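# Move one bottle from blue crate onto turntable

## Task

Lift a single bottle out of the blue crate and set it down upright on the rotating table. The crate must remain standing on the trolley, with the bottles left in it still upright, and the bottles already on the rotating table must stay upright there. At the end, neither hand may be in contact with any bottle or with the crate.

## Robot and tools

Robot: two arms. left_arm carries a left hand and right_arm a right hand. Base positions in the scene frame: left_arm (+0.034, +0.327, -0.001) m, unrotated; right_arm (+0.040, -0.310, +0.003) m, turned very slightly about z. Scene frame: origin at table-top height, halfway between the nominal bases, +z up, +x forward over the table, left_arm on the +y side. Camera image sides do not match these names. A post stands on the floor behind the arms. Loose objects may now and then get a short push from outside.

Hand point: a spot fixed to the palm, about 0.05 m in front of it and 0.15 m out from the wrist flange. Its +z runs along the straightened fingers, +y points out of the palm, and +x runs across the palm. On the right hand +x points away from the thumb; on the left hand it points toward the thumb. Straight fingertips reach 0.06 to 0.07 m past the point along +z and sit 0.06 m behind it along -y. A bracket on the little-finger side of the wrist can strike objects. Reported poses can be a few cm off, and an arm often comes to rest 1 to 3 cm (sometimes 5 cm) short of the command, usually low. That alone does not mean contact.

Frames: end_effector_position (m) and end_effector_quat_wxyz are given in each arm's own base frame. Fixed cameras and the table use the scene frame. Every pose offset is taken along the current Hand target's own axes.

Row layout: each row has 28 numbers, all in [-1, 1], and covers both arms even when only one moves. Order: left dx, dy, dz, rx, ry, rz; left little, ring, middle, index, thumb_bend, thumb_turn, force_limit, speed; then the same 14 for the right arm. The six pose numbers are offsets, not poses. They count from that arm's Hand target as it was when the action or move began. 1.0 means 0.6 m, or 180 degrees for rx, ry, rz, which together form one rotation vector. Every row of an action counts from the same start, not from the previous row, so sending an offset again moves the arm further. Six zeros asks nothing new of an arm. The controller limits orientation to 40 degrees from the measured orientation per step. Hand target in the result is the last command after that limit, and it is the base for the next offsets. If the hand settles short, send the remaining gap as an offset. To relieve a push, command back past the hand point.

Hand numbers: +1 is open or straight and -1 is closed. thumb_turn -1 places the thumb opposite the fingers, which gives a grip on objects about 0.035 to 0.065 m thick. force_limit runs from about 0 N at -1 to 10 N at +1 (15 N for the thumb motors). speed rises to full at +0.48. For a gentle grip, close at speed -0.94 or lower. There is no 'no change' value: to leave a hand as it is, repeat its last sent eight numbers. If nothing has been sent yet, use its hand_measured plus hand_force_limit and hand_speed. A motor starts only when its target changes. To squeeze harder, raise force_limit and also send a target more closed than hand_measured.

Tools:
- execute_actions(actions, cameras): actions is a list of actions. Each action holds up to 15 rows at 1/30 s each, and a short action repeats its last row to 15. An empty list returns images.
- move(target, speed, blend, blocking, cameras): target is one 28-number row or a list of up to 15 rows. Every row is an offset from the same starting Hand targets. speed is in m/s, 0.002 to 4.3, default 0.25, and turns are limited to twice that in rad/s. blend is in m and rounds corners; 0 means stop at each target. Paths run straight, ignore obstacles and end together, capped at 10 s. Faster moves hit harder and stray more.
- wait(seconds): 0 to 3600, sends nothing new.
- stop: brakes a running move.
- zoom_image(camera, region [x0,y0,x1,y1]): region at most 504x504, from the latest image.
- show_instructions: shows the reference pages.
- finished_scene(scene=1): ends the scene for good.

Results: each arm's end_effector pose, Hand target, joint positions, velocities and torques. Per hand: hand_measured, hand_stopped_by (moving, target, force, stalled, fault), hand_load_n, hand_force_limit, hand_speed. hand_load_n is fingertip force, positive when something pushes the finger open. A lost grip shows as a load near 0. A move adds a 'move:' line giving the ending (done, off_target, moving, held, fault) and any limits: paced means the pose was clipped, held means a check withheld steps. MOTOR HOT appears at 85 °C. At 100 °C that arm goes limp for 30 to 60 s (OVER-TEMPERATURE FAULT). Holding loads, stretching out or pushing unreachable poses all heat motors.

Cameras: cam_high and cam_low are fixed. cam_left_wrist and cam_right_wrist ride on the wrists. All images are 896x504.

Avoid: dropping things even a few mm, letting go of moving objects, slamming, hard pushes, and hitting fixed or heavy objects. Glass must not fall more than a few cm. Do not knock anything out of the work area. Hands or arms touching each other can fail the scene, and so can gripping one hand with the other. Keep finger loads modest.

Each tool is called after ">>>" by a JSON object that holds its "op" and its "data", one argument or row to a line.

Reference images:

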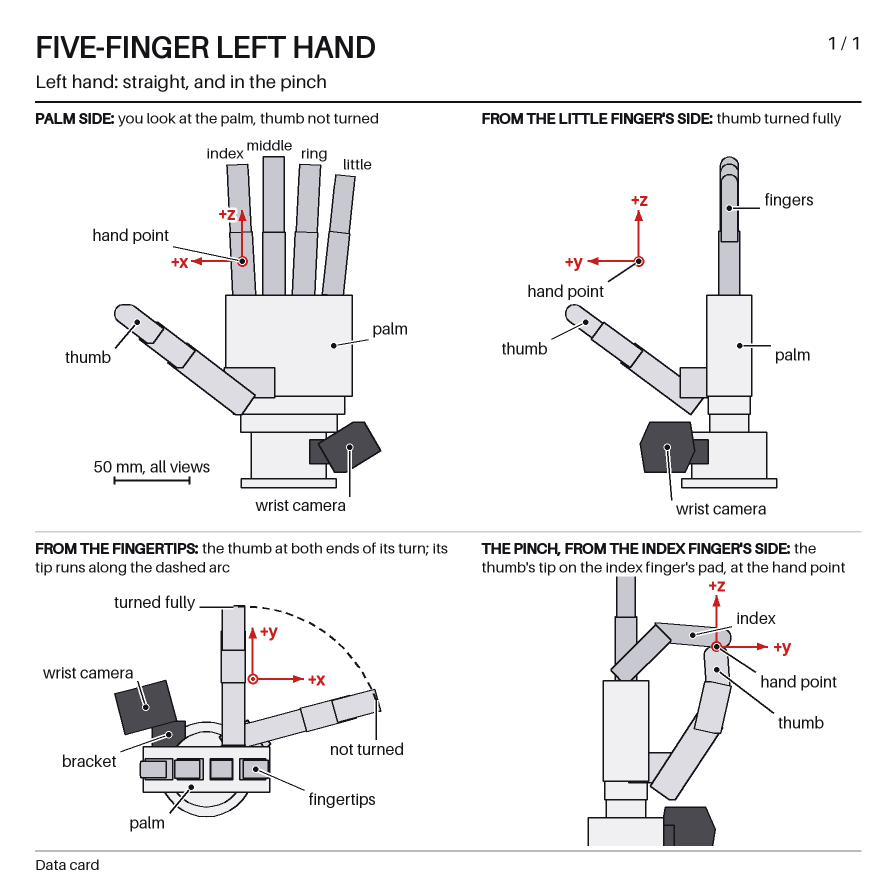

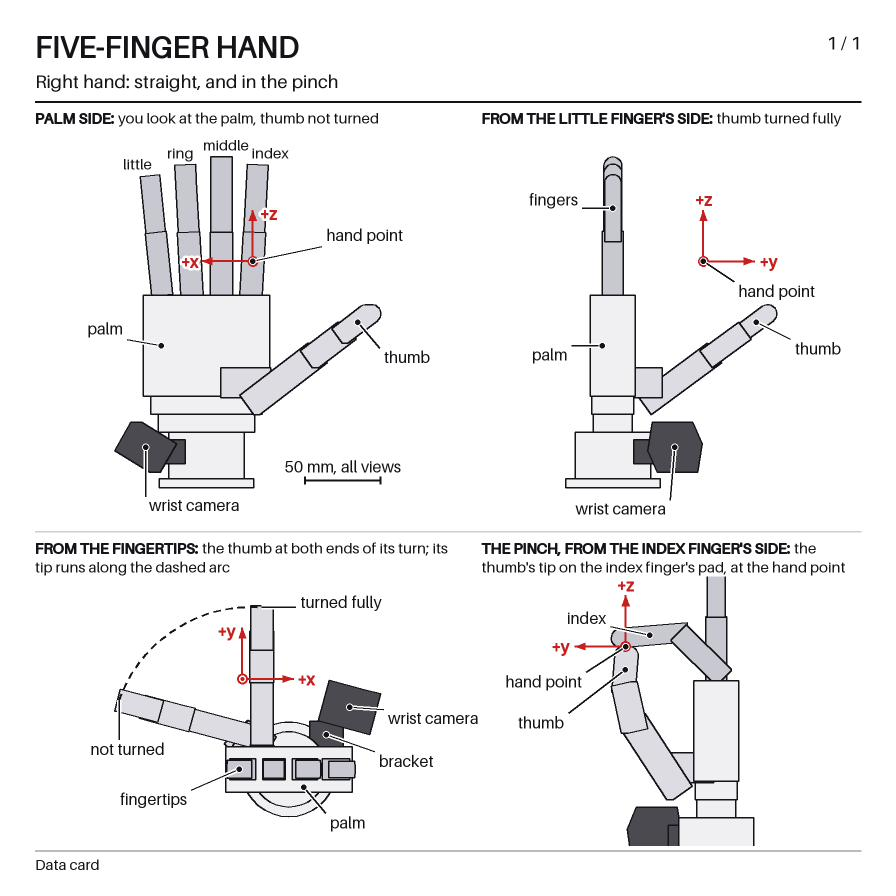

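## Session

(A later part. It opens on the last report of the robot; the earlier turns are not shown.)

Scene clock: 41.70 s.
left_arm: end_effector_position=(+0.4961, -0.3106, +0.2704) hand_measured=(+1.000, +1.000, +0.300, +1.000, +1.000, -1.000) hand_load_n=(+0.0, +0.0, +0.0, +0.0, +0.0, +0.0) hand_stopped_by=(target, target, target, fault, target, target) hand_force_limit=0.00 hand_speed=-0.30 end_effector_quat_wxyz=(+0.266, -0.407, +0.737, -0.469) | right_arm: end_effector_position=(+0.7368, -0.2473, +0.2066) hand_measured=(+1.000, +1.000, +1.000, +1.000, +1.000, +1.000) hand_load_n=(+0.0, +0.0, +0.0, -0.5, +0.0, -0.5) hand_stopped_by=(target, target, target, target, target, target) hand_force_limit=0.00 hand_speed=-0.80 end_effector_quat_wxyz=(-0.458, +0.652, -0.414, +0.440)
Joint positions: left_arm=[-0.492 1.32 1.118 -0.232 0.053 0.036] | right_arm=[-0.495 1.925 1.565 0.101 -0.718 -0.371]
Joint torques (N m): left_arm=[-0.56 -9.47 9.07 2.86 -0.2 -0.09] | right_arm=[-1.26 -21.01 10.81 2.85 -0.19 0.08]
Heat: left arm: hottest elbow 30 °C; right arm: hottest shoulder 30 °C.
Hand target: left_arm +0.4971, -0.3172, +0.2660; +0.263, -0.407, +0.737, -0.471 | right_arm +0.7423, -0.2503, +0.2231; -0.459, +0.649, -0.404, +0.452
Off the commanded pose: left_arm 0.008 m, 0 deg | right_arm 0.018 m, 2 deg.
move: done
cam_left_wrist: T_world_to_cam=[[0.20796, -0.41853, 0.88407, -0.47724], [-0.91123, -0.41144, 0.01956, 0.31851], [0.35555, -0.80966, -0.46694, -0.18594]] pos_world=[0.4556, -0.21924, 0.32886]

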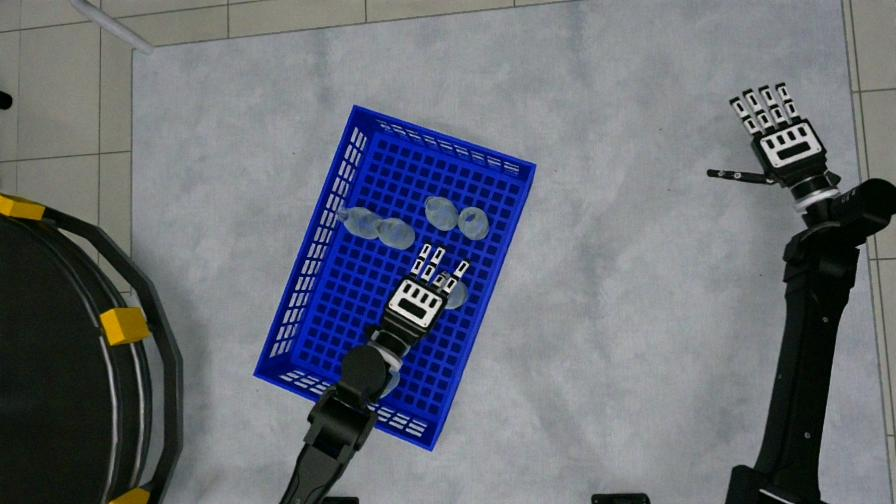

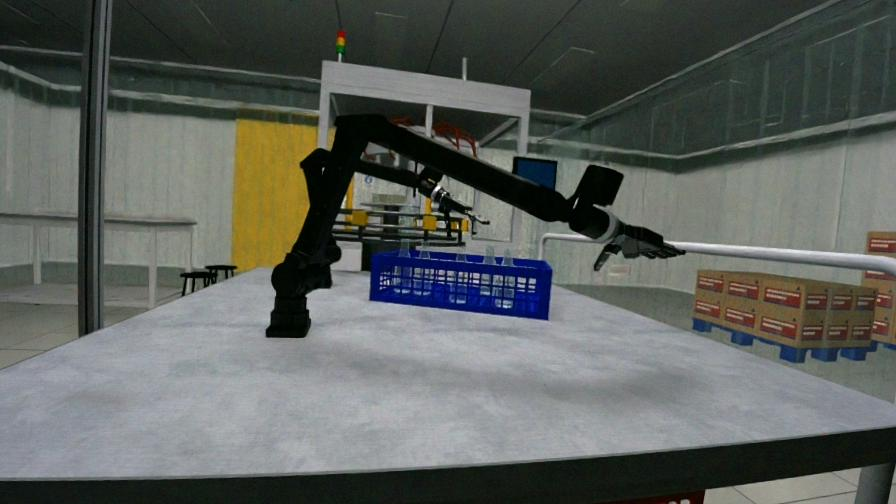

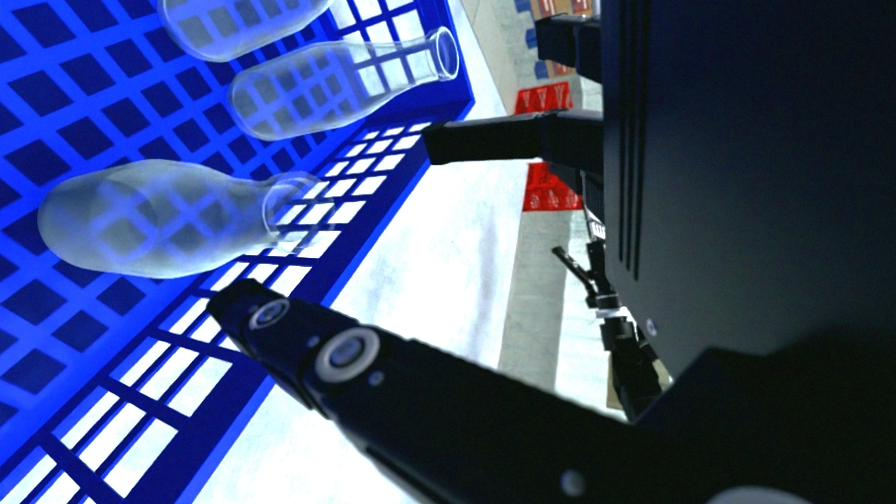

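>>> {"op": "move", "data": {
  "target": [0.0122,0.0612,0.0422,0,0,0,1,1,0.3,1,1,-1,0,-0.3,0,0,0,0,0,0,1,1,1,1,1,1,0,-0.8],
  "speed": 0.1,
  "cameras": ["cam_low","cam_left_wrist"]
}}

>>> {"op": "zoom_image", "data": {
  "camera": "cam_left_wrist",
  "region": [200, 90, 500, 340]
}}

>>> {"op": "zoom_image", "data": {
  "camera": "cam_low",
  "region": [360, 180, 560, 330]
}}

Scene clock: 44.50 s.
left_arm: end_effector_position=(+0.4994, -0.3212, +0.2273) hand_measured=(+1.000, +1.000, +0.300, +1.000, +1.000, -1.000) hand_load_n=(+0.0, +0.0, +0.0, +0.0, +0.5, +0.0) hand_stopped_by=(target, target, target, fault, target, target) hand_force_limit=0.00 hand_speed=-0.30 end_effector_quat_wxyz=(+0.266, -0.407, +0.737, -0.469) | right_arm: end_effector_position=(+0.7368, -0.2473, +0.2066) hand_measured=(+1.000, +1.000, +1.000, +1.000, +1.000, +1.000) hand_load_n=(+0.0, -0.5, +0.0, +0.0, +0.0, +0.0) hand_stopped_by=(target, target, target, target, target, target) hand_force_limit=0.00 hand_speed=-0.80 end_effector_quat_wxyz=(-0.458, +0.652, -0.414, +0.440)
Joint positions: left_arm=[-0.509 1.371 1.049 -0.11 0.038 0.028] | right_arm=[-0.495 1.925 1.565 0.101 -0.718 -0.371]
Joint torques (N m): left_arm=[-0.56 -9.93 8.72 2.91 -0.2 -0.08] | right_arm=[-1.26 -21.07 10.82 2.84 -0.19 0.09]
Heat: left arm: hottest elbow 30 °C; right arm: hottest shoulder 30 °C.
Hand target: left_arm +0.4999, -0.3275, +0.2222; +0.263, -0.407, +0.737, -0.471 | right_arm +0.7423, -0.2503, +0.2231; -0.459, +0.649, -0.404, +0.452
Off the commanded pose: left_arm 0.008 m, 0 deg | right_arm 0.018 m, 2 deg.
move: done
cam_left_wrist: T_world_to_cam=[[0.20692, -0.41801, 0.88456, -0.4438], [-0.91138, -0.41112, 0.01891, 0.31833], [0.35576, -0.81009, -0.46604, -0.21627]] pos_world=[0.45889, -0.22984, 0.28576]

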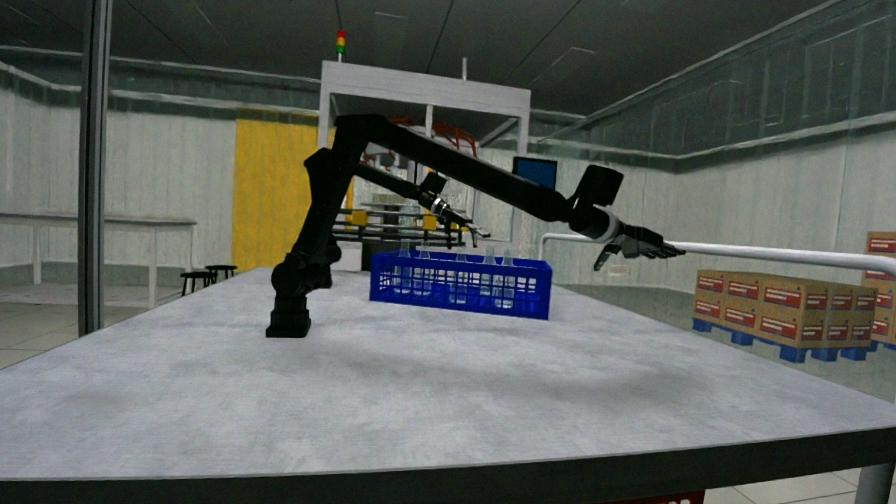

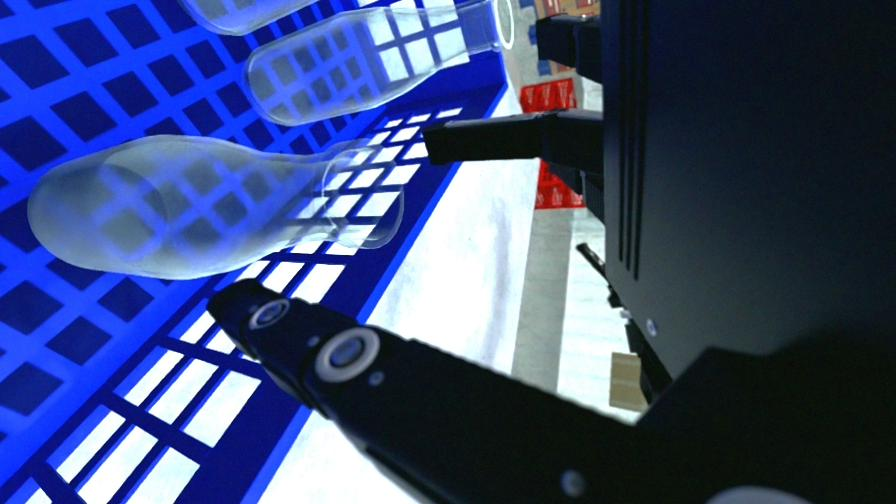

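Scaled by 1.680.

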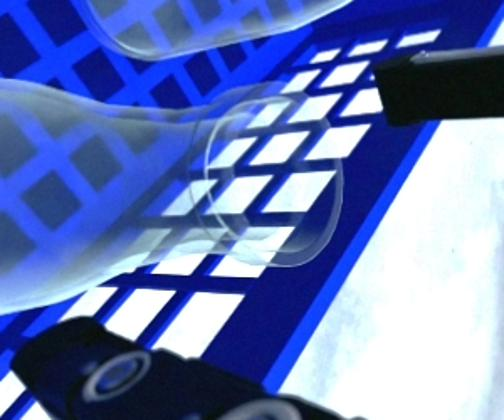

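Scaled by 2.520.

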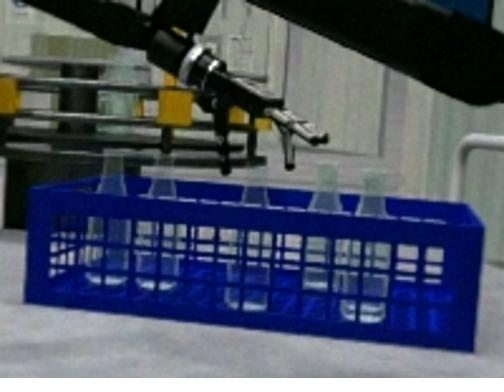

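>>> {"op": "move", "data": {
  "target": [0,0.0608,0.0317,0,0,0,1,1,0.3,1,1,-1,0,-0.3,0,0,0,0,0,0,1,1,1,1,1,1,0,-0.8],
  "speed": 0.08,
  "cameras": ["cam_low","cam_left_wrist"]
}}

>>> {"op": "zoom_image", "data": {
  "camera": "cam_left_wrist",
  "region": [200, 90, 500, 340]
}}

>>> {"op": "zoom_image", "data": {
  "camera": "cam_low",
  "region": [400, 200, 520, 290]
}}

Scene clock: 46.57 s.
left_arm: end_effector_position=(+0.5019, -0.3226, +0.1882) hand_measured=(+1.000, +1.000, +0.300, +1.000, +1.000, -1.000) hand_load_n=(+0.0, +0.0, +0.0, +0.0, +0.0, +0.0) hand_stopped_by=(target, target, target, fault, target, target) hand_force_limit=0.00 hand_speed=-0.30 end_effector_quat_wxyz=(+0.267, -0.406, +0.736, -0.471) | right_arm: end_effector_position=(+0.7368, -0.2473, +0.2066) hand_measured=(+1.000, +1.000, +1.000, +1.000, +1.000, +1.000) hand_load_n=(-0.5, +0.0, -0.5, +0.0, +0.5, -0.5) hand_stopped_by=(target, target, target, target, target, target) hand_force_limit=0.00 hand_speed=-0.80 end_effector_quat_wxyz=(-0.458, +0.652, -0.414, +0.440)
Joint positions: left_arm=[-0.509 1.418 0.984 0.005 0.038 0.028] | right_arm=[-0.495 1.925 1.565 0.101 -0.718 -0.371]
Joint torques (N m): left_arm=[-0.44 -10.29 8.35 2.92 -0.19 -0.11] | right_arm=[-1.32 -21.07 10.81 2.82 -0.19 0.08]
Heat: left arm: hottest elbow 30 °C; right arm: hottest shoulder 30 °C.
Hand target: left_arm +0.5016, -0.3284, +0.1810; +0.263, -0.407, +0.737, -0.471 | right_arm +0.7423, -0.2503, +0.2231; -0.459, +0.649, -0.404, +0.452
Off the commanded pose: left_arm 0.009 m, 0 deg | right_arm 0.018 m, 2 deg.
move: done
cam_left_wrist: T_world_to_cam=[[0.20426, -0.41659, 0.88585, -0.40873], [-0.91144, -0.41108, 0.01684, 0.32118], [0.35714, -0.81084, -0.46367, -0.2379]] pos_world=[0.46119, -0.23114, 0.24635]

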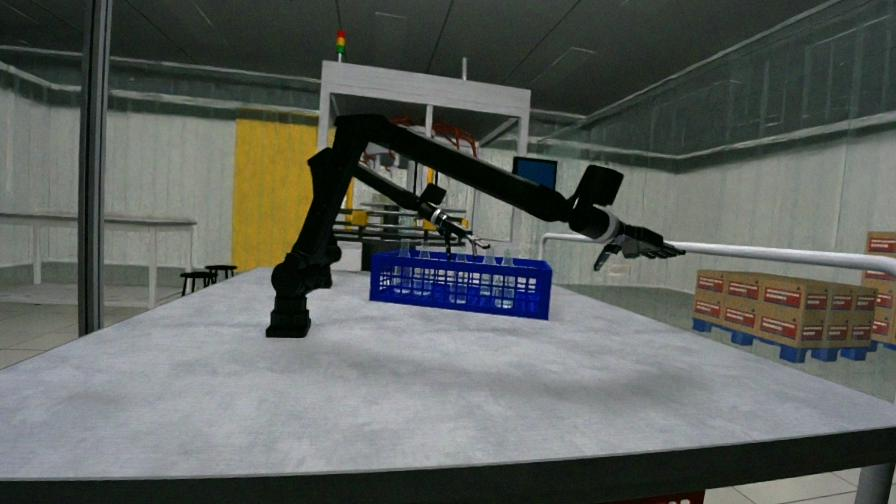

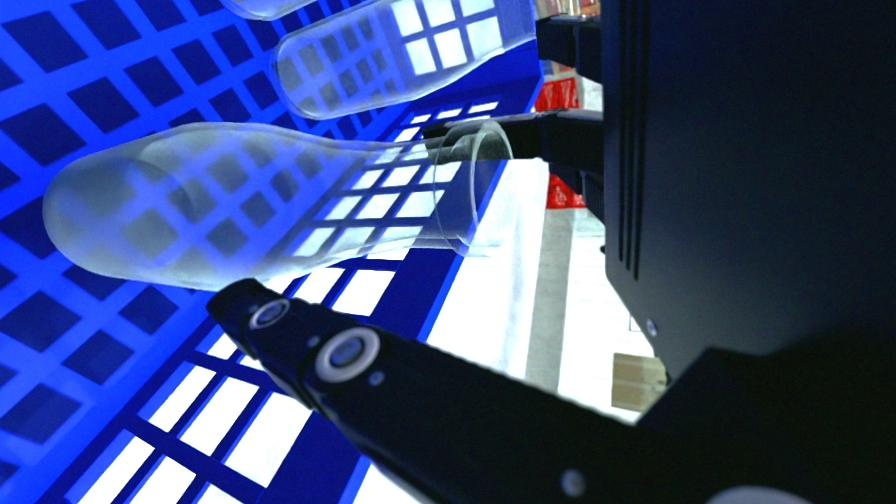

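Scaled by 1.680.

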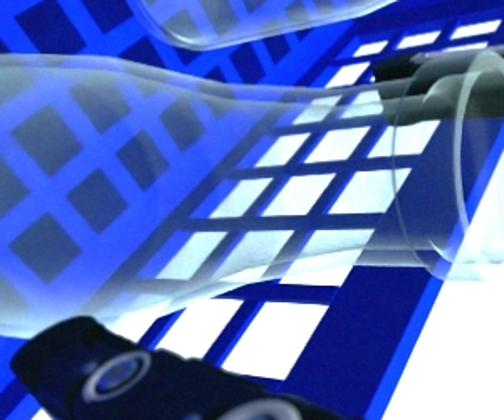

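Scaled by 4.200.

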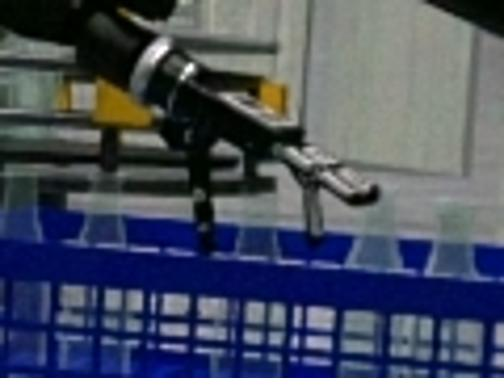

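>>> {"op": "move", "data": {
  "target": [0,0,0,0,0,0,1,1,0.18,1,0.45,-1,-0.7,-0.85,0,0,0,0,0,0,1,1,1,1,1,1,0,-0.8],
  "speed": 0.08,
  "cameras": ["cam_low","cam_left_wrist"]
}}

>>> {"op": "zoom_image", "data": {
  "camera": "cam_left_wrist",
  "region": [300, 60, 600, 310]
}}

>>> {"op": "zoom_image", "data": {
  "camera": "cam_low",
  "region": [400, 200, 520, 290]
}}

Scene clock: 50.70 s.
left_arm: end_effector_position=(+0.5019, -0.3226, +0.1882) hand_measured=(+1.000, +1.000, +0.180, +1.000, +0.450, -1.000) hand_load_n=(+0.0, +0.0, +0.0, -0.5, +0.5, +0.0) hand_stopped_by=(target, target, target, fault, target, target) hand_force_limit=-0.70 hand_speed=-0.85 end_effector_quat_wxyz=(+0.267, -0.406, +0.736, -0.471) | right_arm: end_effector_position=(+0.7368, -0.2473, +0.2066) hand_measured=(+1.000, +1.000, +1.000, +1.000, +1.000, +1.000) hand_load_n=(+0.0, +0.0, +0.0, +0.0, +0.0, -0.5) hand_stopped_by=(target, target, target, target, target, target) hand_force_limit=0.00 hand_speed=-0.80 end_effector_quat_wxyz=(-0.458, +0.652, -0.414, +0.440)
Joint positions: left_arm=[-0.509 1.418 0.984 0.005 0.038 0.028] | right_arm=[-0.495 1.925 1.565 0.101 -0.718 -0.371]
Joint torques (N m): left_arm=[-0.44 -10.17 8.27 2.85 -0.22 -0.09] | right_arm=[-1.14 -21.07 10.8 2.84 -0.19 0.09]
Heat: left arm: hottest elbow 30 °C; right arm: hottest shoulder 30 °C.
Hand target: left_arm +0.5016, -0.3284, +0.1810; +0.263, -0.407, +0.737, -0.471 | right_arm +0.7423, -0.2503, +0.2231; -0.459, +0.649, -0.404, +0.452
Off the commanded pose: left_arm 0.009 m, 0 deg | right_arm 0.018 m, 2 deg.
move: done
cam_left_wrist: T_world_to_cam=[[0.20426, -0.41659, 0.88585, -0.40873], [-0.91144, -0.41108, 0.01684, 0.32118], [0.35714, -0.81084, -0.46367, -0.2379]] pos_world=[0.46119, -0.23114, 0.24635]

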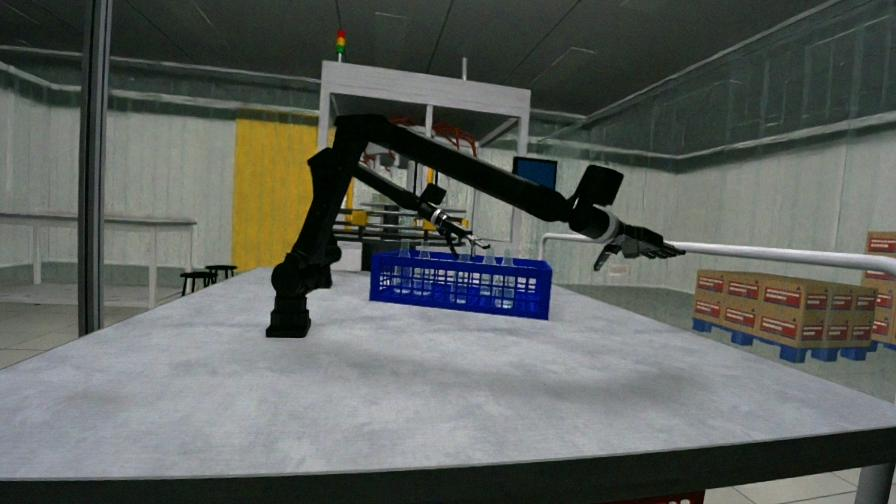

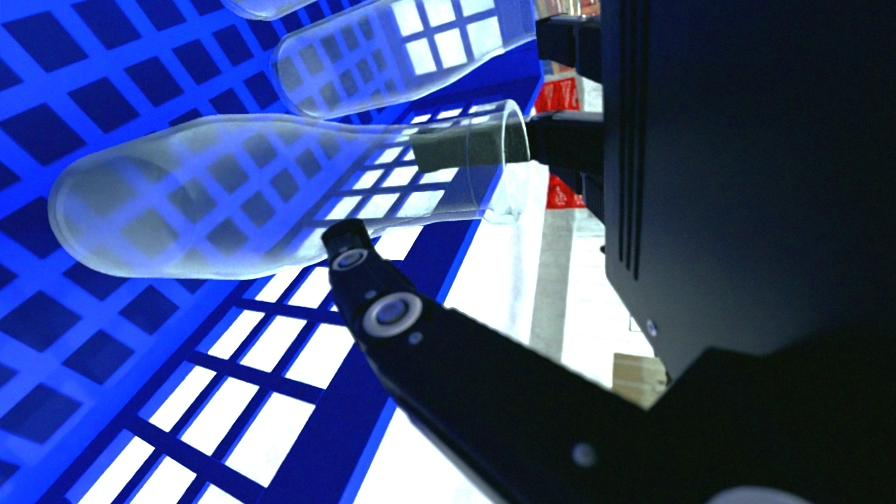

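Scaled by 1.680.

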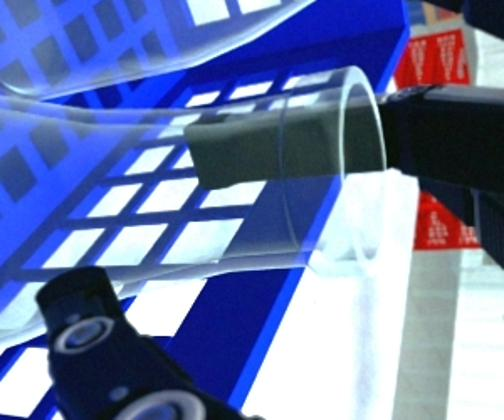

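Scaled by 4.200.

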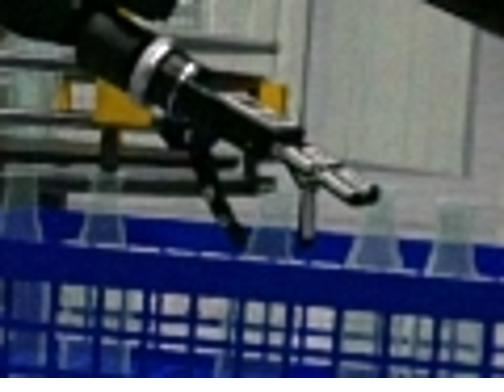

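>>> {"op": "zoom_image", "data": {
  "camera": "cam_low",
  "region": [430, 220, 490, 265]
}}

>>> {"op": "move", "data": {
  "target": [0,0,0,0,0,0,1,1,-0.4,1,0.45,-1,-0.6,-0.94,0,0,0,0,0,0,1,1,1,1,1,1,0,-0.8],
  "speed": 0.08,
  "cameras": ["cam_low","cam_left_wrist"]
}}

>>> {"op": "zoom_image", "data": {
  "camera": "cam_low",
  "region": [430, 220, 490, 265]
}}

Scaled by 8.400.

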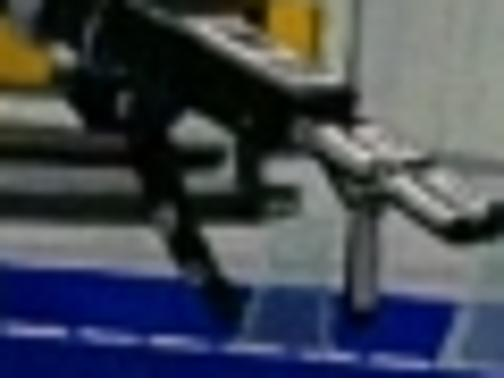

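Scene clock: 54.97 s.
left_arm: end_effector_position=(+0.5019, -0.3226, +0.1882) hand_measured=(+1.000, +1.000, +0.052, +1.000, +0.450, -1.000) hand_load_n=(+0.0, +0.0, +2.5, +0.0, +2.5, +0.0) hand_stopped_by=(target, target, force, fault, target, target) hand_force_limit=-0.60 hand_speed=-0.94 end_effector_quat_wxyz=(+0.267, -0.406, +0.736, -0.471) | right_arm: end_effector_position=(+0.7368, -0.2473, +0.2066) hand_measured=(+1.000, +1.000, +1.000, +1.000, +1.000, +1.000) hand_load_n=(-0.5, +0.0, +0.0, -0.5, +0.0, +0.0) hand_stopped_by=(target, target, target, target, target, target) hand_force_limit=0.00 hand_speed=-0.80 end_effector_quat_wxyz=(-0.458, +0.652, -0.414, +0.440)
Joint positions: left_arm=[-0.509 1.418 0.984 0.005 0.038 0.028] | right_arm=[-0.495 1.925 1.565 0.101 -0.718 -0.371]
Joint torques (N m): left_arm=[-0.38 -10.11 8.28 2.85 -0.2 -0.1] | right_arm=[-1.26 -21.01 10.81 2.82 -0.19 0.09]
Heat: left arm: hottest elbow 30 °C; right arm: hottest shoulder 30 °C.
Hand target: left_arm +0.5016, -0.3284, +0.1810; +0.263, -0.407, +0.737, -0.471 | right_arm +0.7423, -0.2503, +0.2231; -0.459, +0.649, -0.404, +0.452
Off the commanded pose: left_arm 0.009 m, 0 deg | right_arm 0.018 m, 2 deg.
move: done
cam_left_wrist: T_world_to_cam=[[0.20426, -0.41659, 0.88585, -0.40873], [-0.91144, -0.41108, 0.01684, 0.32118], [0.35714, -0.81084, -0.46367, -0.2379]] pos_world=[0.46119, -0.23114, 0.24635]

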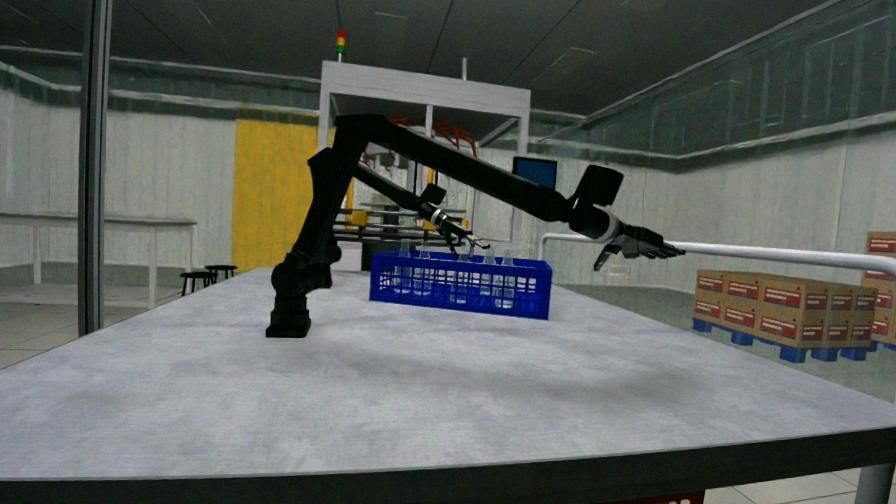

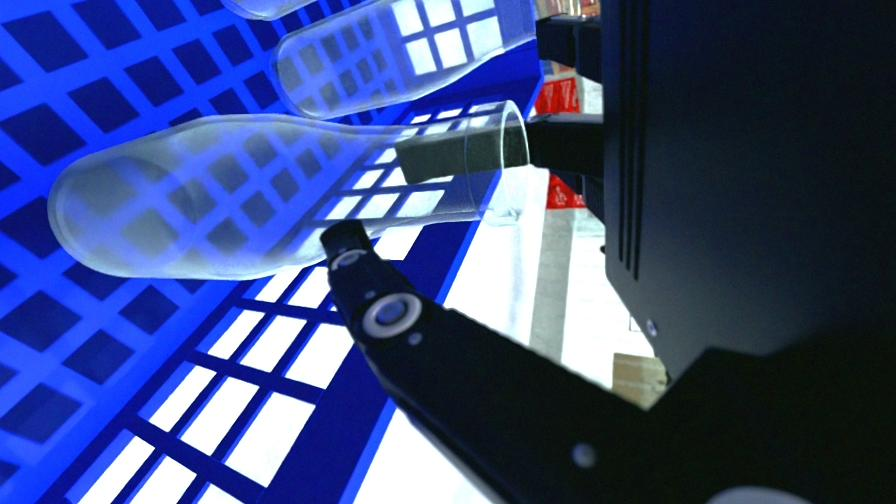

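Scaled by 8.400.

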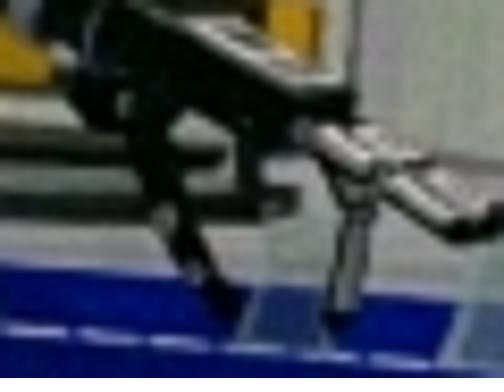

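>>> {"op": "move", "data": {
  "target": [0,0,0,0,0,0,1,1,-0.5,1,0.2,-1,0.0,-0.94,0,0,0,0,0,0,1,1,1,1,1,1,0,-0.8],
  "speed": 0.08,
  "cameras": ["cam_low","cam_left_wrist"]
}}

>>> {"op": "zoom_image", "data": {
  "camera": "cam_low",
  "region": [430, 220, 490, 265]
}}

Scene clock: 56.00 s.
left_arm: end_effector_position=(+0.5019, -0.3226, +0.1882) hand_measured=(+1.000, +1.000, +0.042, +1.000, +0.422, -1.000) hand_load_n=(+0.0, +0.0, +7.5, +0.0, +7.5, +1.5) hand_stopped_by=(target, target, force, fault, force, target) hand_force_limit=0.00 hand_speed=-0.94 end_effector_quat_wxyz=(+0.267, -0.406, +0.736, -0.471) | right_arm: end_effector_position=(+0.7368, -0.2473, +0.2066) hand_measured=(+1.000, +1.000, +1.000, +1.000, +1.000, +1.000) hand_load_n=(+0.0, -0.5, -0.5, +0.0, +0.0, +0.0) hand_stopped_by=(target, target, target, target, target, target) hand_force_limit=0.00 hand_speed=-0.80 end_effector_quat_wxyz=(-0.458, +0.652, -0.414, +0.440)
Joint positions: left_arm=[-0.509 1.418 0.984 0.005 0.038 0.028] | right_arm=[-0.495 1.925 1.565 0.101 -0.718 -0.371]
Joint torques (N m): left_arm=[-0.5 -10.23 8.32 2.89 -0.19 -0.09] | right_arm=[-1.2 -21.01 10.82 2.84 -0.2 0.09]
Heat: left arm: hottest elbow 30 °C; right arm: hottest shoulder 30 °C.
Hand target: left_arm +0.5016, -0.3284, +0.1810; +0.263, -0.407, +0.737, -0.471 | right_arm +0.7423, -0.2503, +0.2231; -0.459, +0.649, -0.404, +0.452
Off the commanded pose: left_arm 0.009 m, 0 deg | right_arm 0.018 m, 2 deg.
move: done
cam_left_wrist: T_world_to_cam=[[0.20426, -0.41659, 0.88585, -0.40873], [-0.91144, -0.41108, 0.01684, 0.32118], [0.35714, -0.81084, -0.46367, -0.2379]] pos_world=[0.46119, -0.23114, 0.24635]

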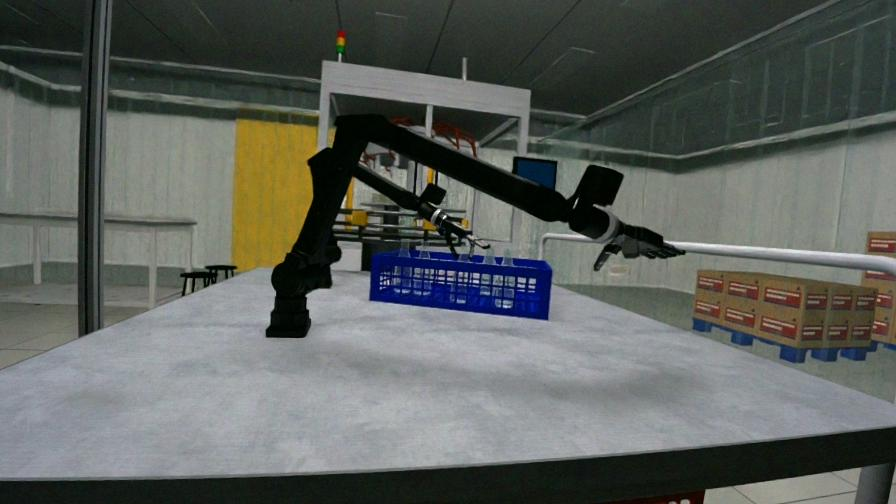

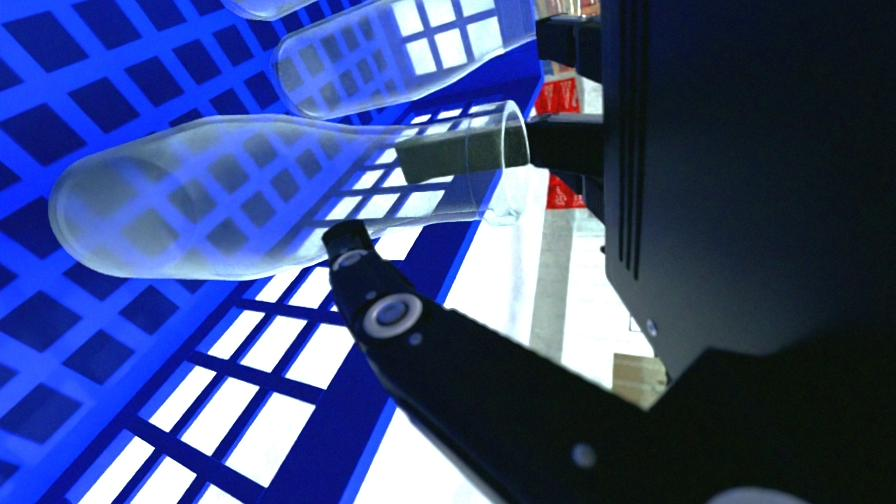

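Scaled by 8.400.

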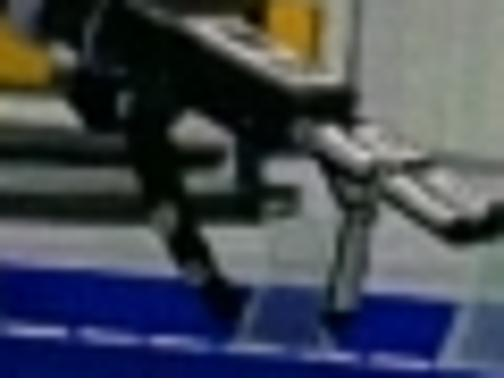

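>>> {"op": "move", "data": {
  "target": [0,-0.0453,-0.0211,0,0,0,1,1,-0.5,1,0.2,-1,0.0,-0.94,0,0,0,0,0,0,1,1,1,1,1,1,0,-0.8],
  "speed": 0.05,
  "cameras": ["cam_high","cam_low","cam_left_wrist"]
}}

>>> {"op": "zoom_image", "data": {
  "camera": "cam_low",
  "region": [420, 200, 510, 310]
}}

Scene clock: 58.03 s.
left_arm: end_effector_position=(+0.4954, -0.3190, +0.1886) hand_measured=(+1.000, +1.000, +0.042, +1.000, +0.424, -1.000) hand_load_n=(+0.0, +0.0, +5.5, +0.0, +6.5, +1.5) hand_stopped_by=(target, target, force, fault, force, target) hand_force_limit=0.00 hand_speed=-0.94 end_effector_quat_wxyz=(+0.259, -0.411, +0.744, -0.458) | right_arm: end_effector_position=(+0.7368, -0.2473, +0.2066) hand_measured=(+1.000, +1.000, +1.000, +1.000, +1.000, +1.000) hand_load_n=(+0.0, +0.0, +0.0, +0.0, +0.0, +0.0) hand_stopped_by=(target, target, target, target, target, target) hand_force_limit=0.00 hand_speed=-0.80 end_effector_quat_wxyz=(-0.458, +0.652, -0.414, +0.440)
Joint positions: left_arm=[-0.509 1.405 0.994 -0.053 0.038 0.028] | right_arm=[-0.495 1.925 1.565 0.101 -0.718 -0.371]
Joint torques (N m): left_arm=[-0.56 -11.52 11.47 1.76 -0.18 -0.1] | right_arm=[-1.26 -21.01 10.8 2.82 -0.19 0.09]
Heat: left arm: hottest elbow 31 °C; right arm: hottest shoulder 30 °C.
Hand target: left_arm +0.5015, -0.3285, +0.2112; +0.263, -0.407, +0.737, -0.471 | right_arm +0.7423, -0.2503, +0.2231; -0.459, +0.649, -0.404, +0.452
Off the commanded pose: left_arm 0.025 m, 2 deg | right_arm 0.018 m, 2 deg.
move: off_target (left_arm)
cam_left_wrist: T_world_to_cam=[[0.23171, -0.43149, 0.87185, -0.42195], [-0.9105, -0.41174, 0.03821, 0.31212], [0.34249, -0.80268, -0.48827, -0.21804]] pos_world=[0.45664, -0.22856, 0.24949]

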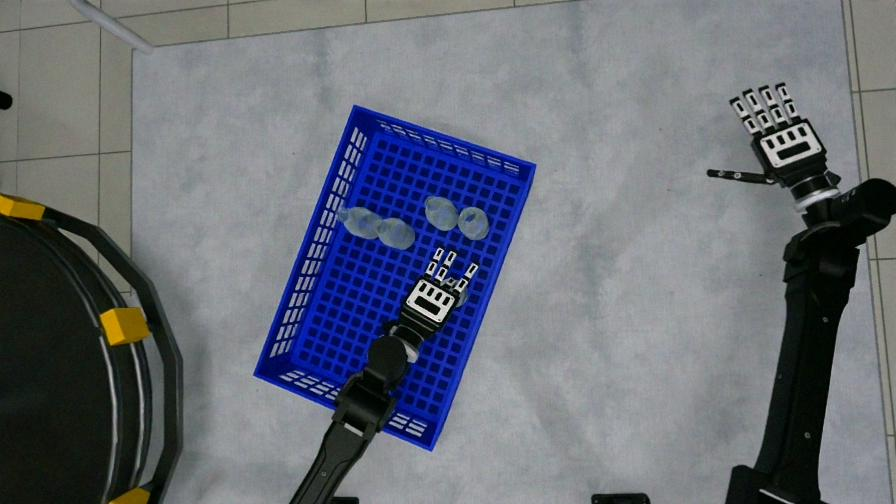

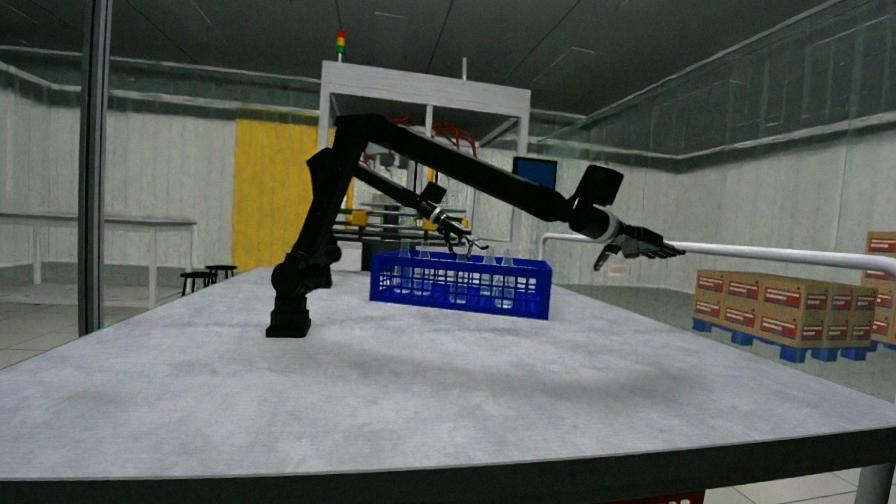

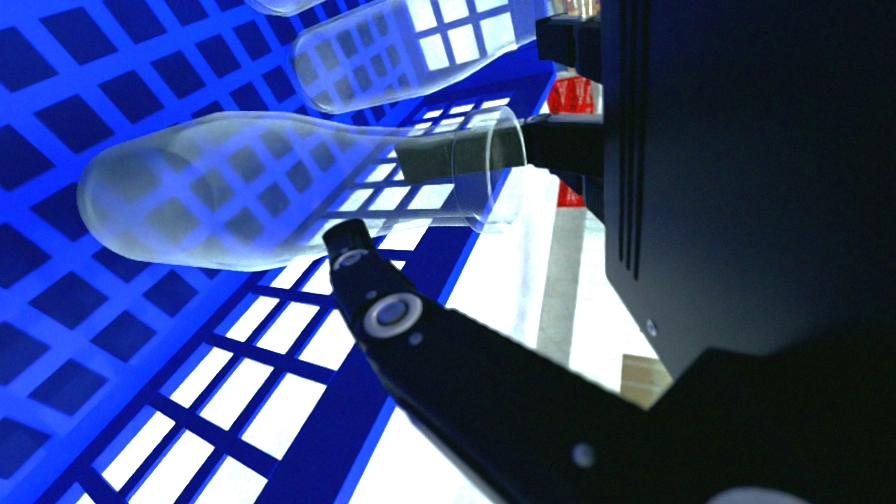

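Scaled by 4.582.

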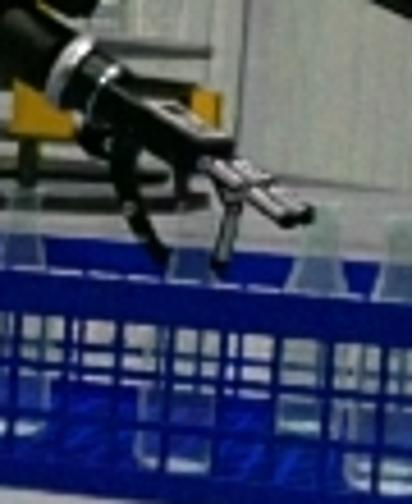

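>>> {"op": "move", "data": {
  "target": [0,-0.0453,-0.0211,0,0,0,1,1,-0.5,1,0.2,-1,0.0,-0.94,0,0,0,0,0,0,1,1,1,1,1,1,0,-0.8],
  "speed": 0.05,
  "cameras": ["cam_high","cam_low","cam_left_wrist"]
}}

>>> {"op": "zoom_image", "data": {
  "camera": "cam_low",
  "region": [420, 200, 510, 310]
}}

Scene clock: 59.63 s.
left_arm: end_effector_position=(+0.4905, -0.3163, +0.1997) hand_measured=(+1.000, +1.000, +0.042, +1.000, +0.424, -1.000) hand_load_n=(+0.0, +0.0, +5.5, +0.0, +5.5, +1.0) hand_stopped_by=(target, target, force, fault, force, target) hand_force_limit=0.00 hand_speed=-0.94 end_effector_quat_wxyz=(+0.250, -0.417, +0.753, -0.444) | right_arm: end_effector_position=(+0.7368, -0.2473, +0.2066) hand_measured=(+1.000, +1.000, +1.000, +1.000, +1.000, +1.000) hand_load_n=(+0.0, +0.0, +0.0, +0.0, +0.0, +0.0) hand_stopped_by=(target, target, target, target, target, target) hand_force_limit=0.00 hand_speed=-0.80 end_effector_quat_wxyz=(-0.458, +0.652, -0.414, +0.440)
Joint positions: left_arm=[-0.509 1.388 1.032 -0.146 0.038 0.028] | right_arm=[-0.495 1.925 1.565 0.101 -0.718 -0.371]
Joint torques (N m): left_arm=[-0.44 -12.45 12.77 2.17 -0.17 -0.11] | right_arm=[-1.32 -21.01 10.81 2.84 -0.19 0.08]
Heat: left arm: hottest elbow 31 °C; right arm: hottest shoulder 30 °C.
Hand target: left_arm +0.5013, -0.3285, +0.2410; +0.263, -0.407, +0.737, -0.471 | right_arm +0.7423, -0.2503, +0.2231; -0.459, +0.649, -0.404, +0.452
Off the commanded pose: left_arm 0.045 m, 4 deg | right_arm 0.018 m, 2 deg.
move: off_target (left_arm)
cam_left_wrist: T_world_to_cam=[[0.26134, -0.44803, 0.85497, -0.44577], [-0.90881, -0.41265, 0.06156, 0.3025], [0.32522, -0.79309, -0.51502, -0.19179]] pos_world=[0.45379, -0.22699, 0.26372]

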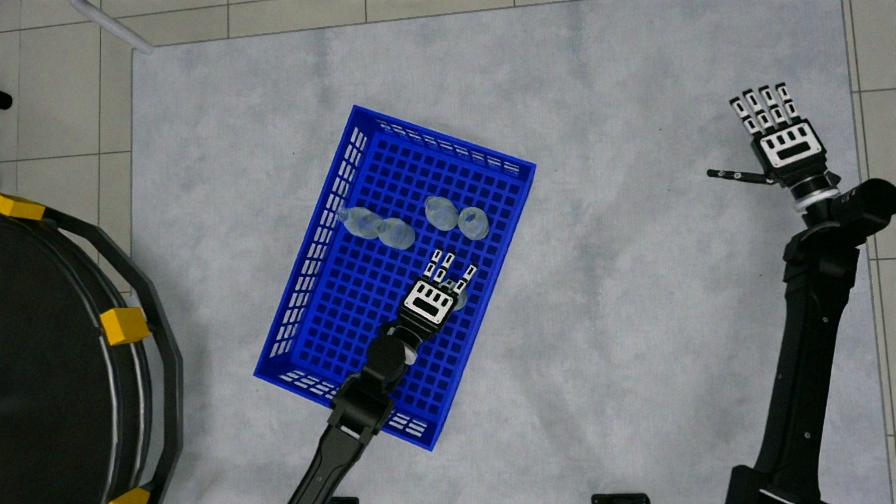

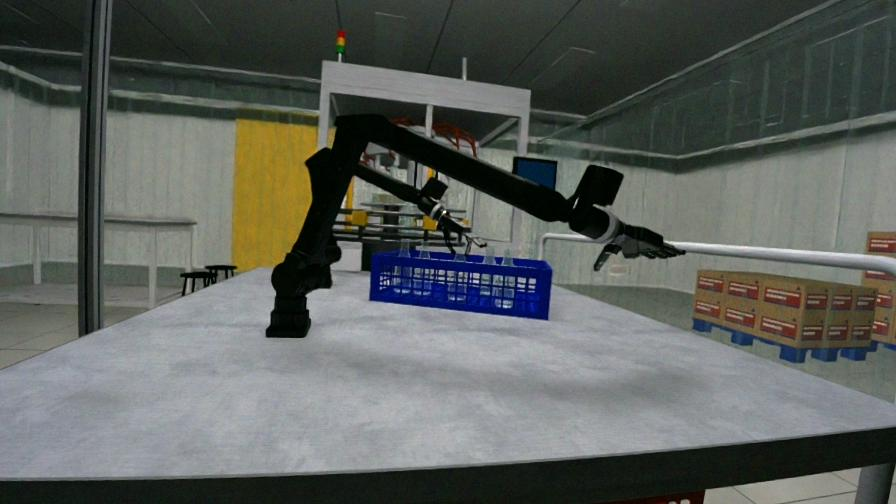

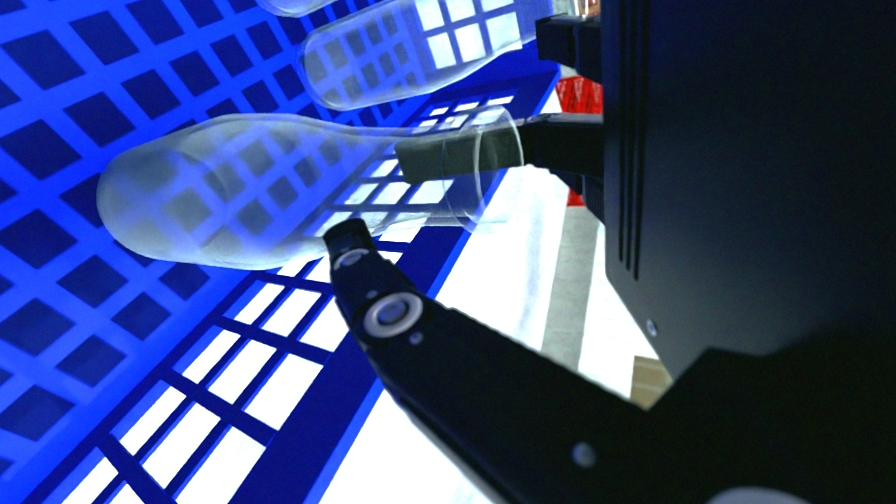

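Scaled by 4.582.

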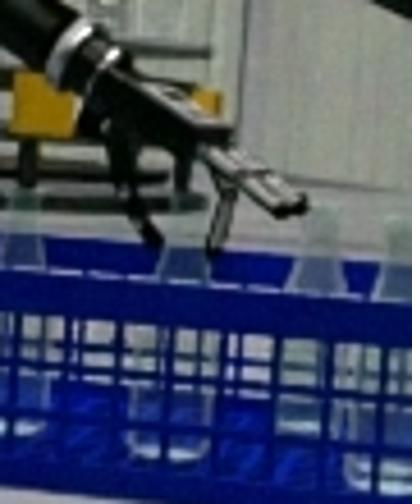

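>>> {"op": "move", "data": {
  "target": [0,0,0,0,0,0,1,1,-0.6,1,0.1,-1,0.35,-0.95,0,0,0,0,0,0,1,1,1,1,1,1,0,-0.8],
  "speed": 0.05,
  "cameras": ["cam_left_wrist"]
}}

Scene clock: 61.50 s.
left_arm: end_effector_position=(+0.4904, -0.3162, +0.1996) hand_measured=(+1.000, +1.000, +0.034, +1.000, +0.386, -1.000) hand_load_n=(+0.0, +0.0, +11.0, +0.0, +10.0, +2.0) hand_stopped_by=(target, target, force, fault, force, target) hand_force_limit=0.35 hand_speed=-0.95 end_effector_quat_wxyz=(+0.250, -0.417, +0.753, -0.444) | right_arm: end_effector_position=(+0.7368, -0.2473, +0.2066) hand_measured=(+1.000, +1.000, +1.000, +1.000, +1.000, +1.000) hand_load_n=(+0.0, -0.5, +0.0, -0.5, +0.0, -0.5) hand_stopped_by=(target, target, target, target, target, target) hand_force_limit=0.00 hand_speed=-0.80 end_effector_quat_wxyz=(-0.458, +0.652, -0.414, +0.440)
Joint positions: left_arm=[-0.509 1.388 1.032 -0.147 0.038 0.028] | right_arm=[-0.495 1.925 1.565 0.101 -0.718 -0.371]
Joint torques (N m): left_arm=[-0.56 -12.69 12.81 2.13 -0.18 -0.1] | right_arm=[-1.32 -21.01 10.78 2.82 -0.2 0.08]
Heat: left arm: hottest elbow 31 °C; right arm: hottest elbow 31 °C.
Hand target: left_arm +0.5012, -0.3285, +0.2409; +0.263, -0.407, +0.737, -0.471 | right_arm +0.7423, -0.2503, +0.2231; -0.459, +0.649, -0.404, +0.452
Off the commanded pose: left_arm 0.044 m, 4 deg | right_arm 0.018 m, 2 deg.
move: done
cam_left_wrist: T_world_to_cam=[[0.2616, -0.44815, 0.85483, -0.44579], [-0.90877, -0.41271, 0.06174, 0.30243], [0.32512, -0.79299, -0.51523, -0.19172]] pos_world=[0.45379, -0.22699, 0.26362]

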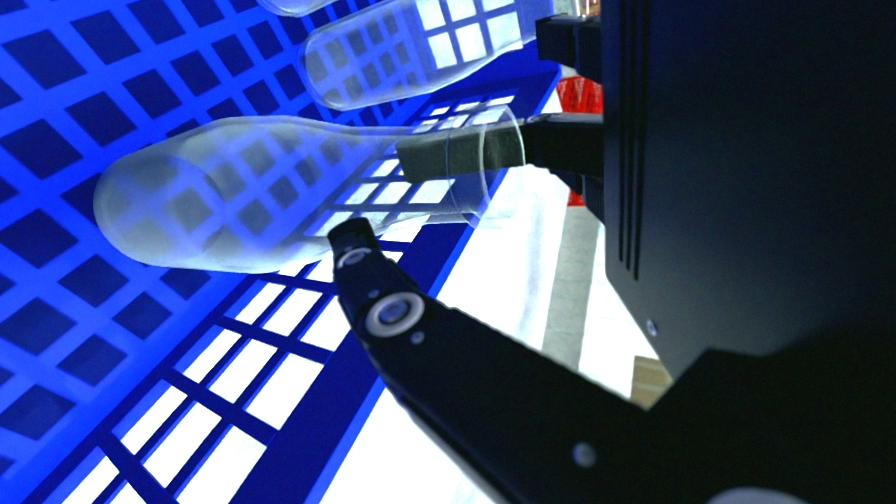

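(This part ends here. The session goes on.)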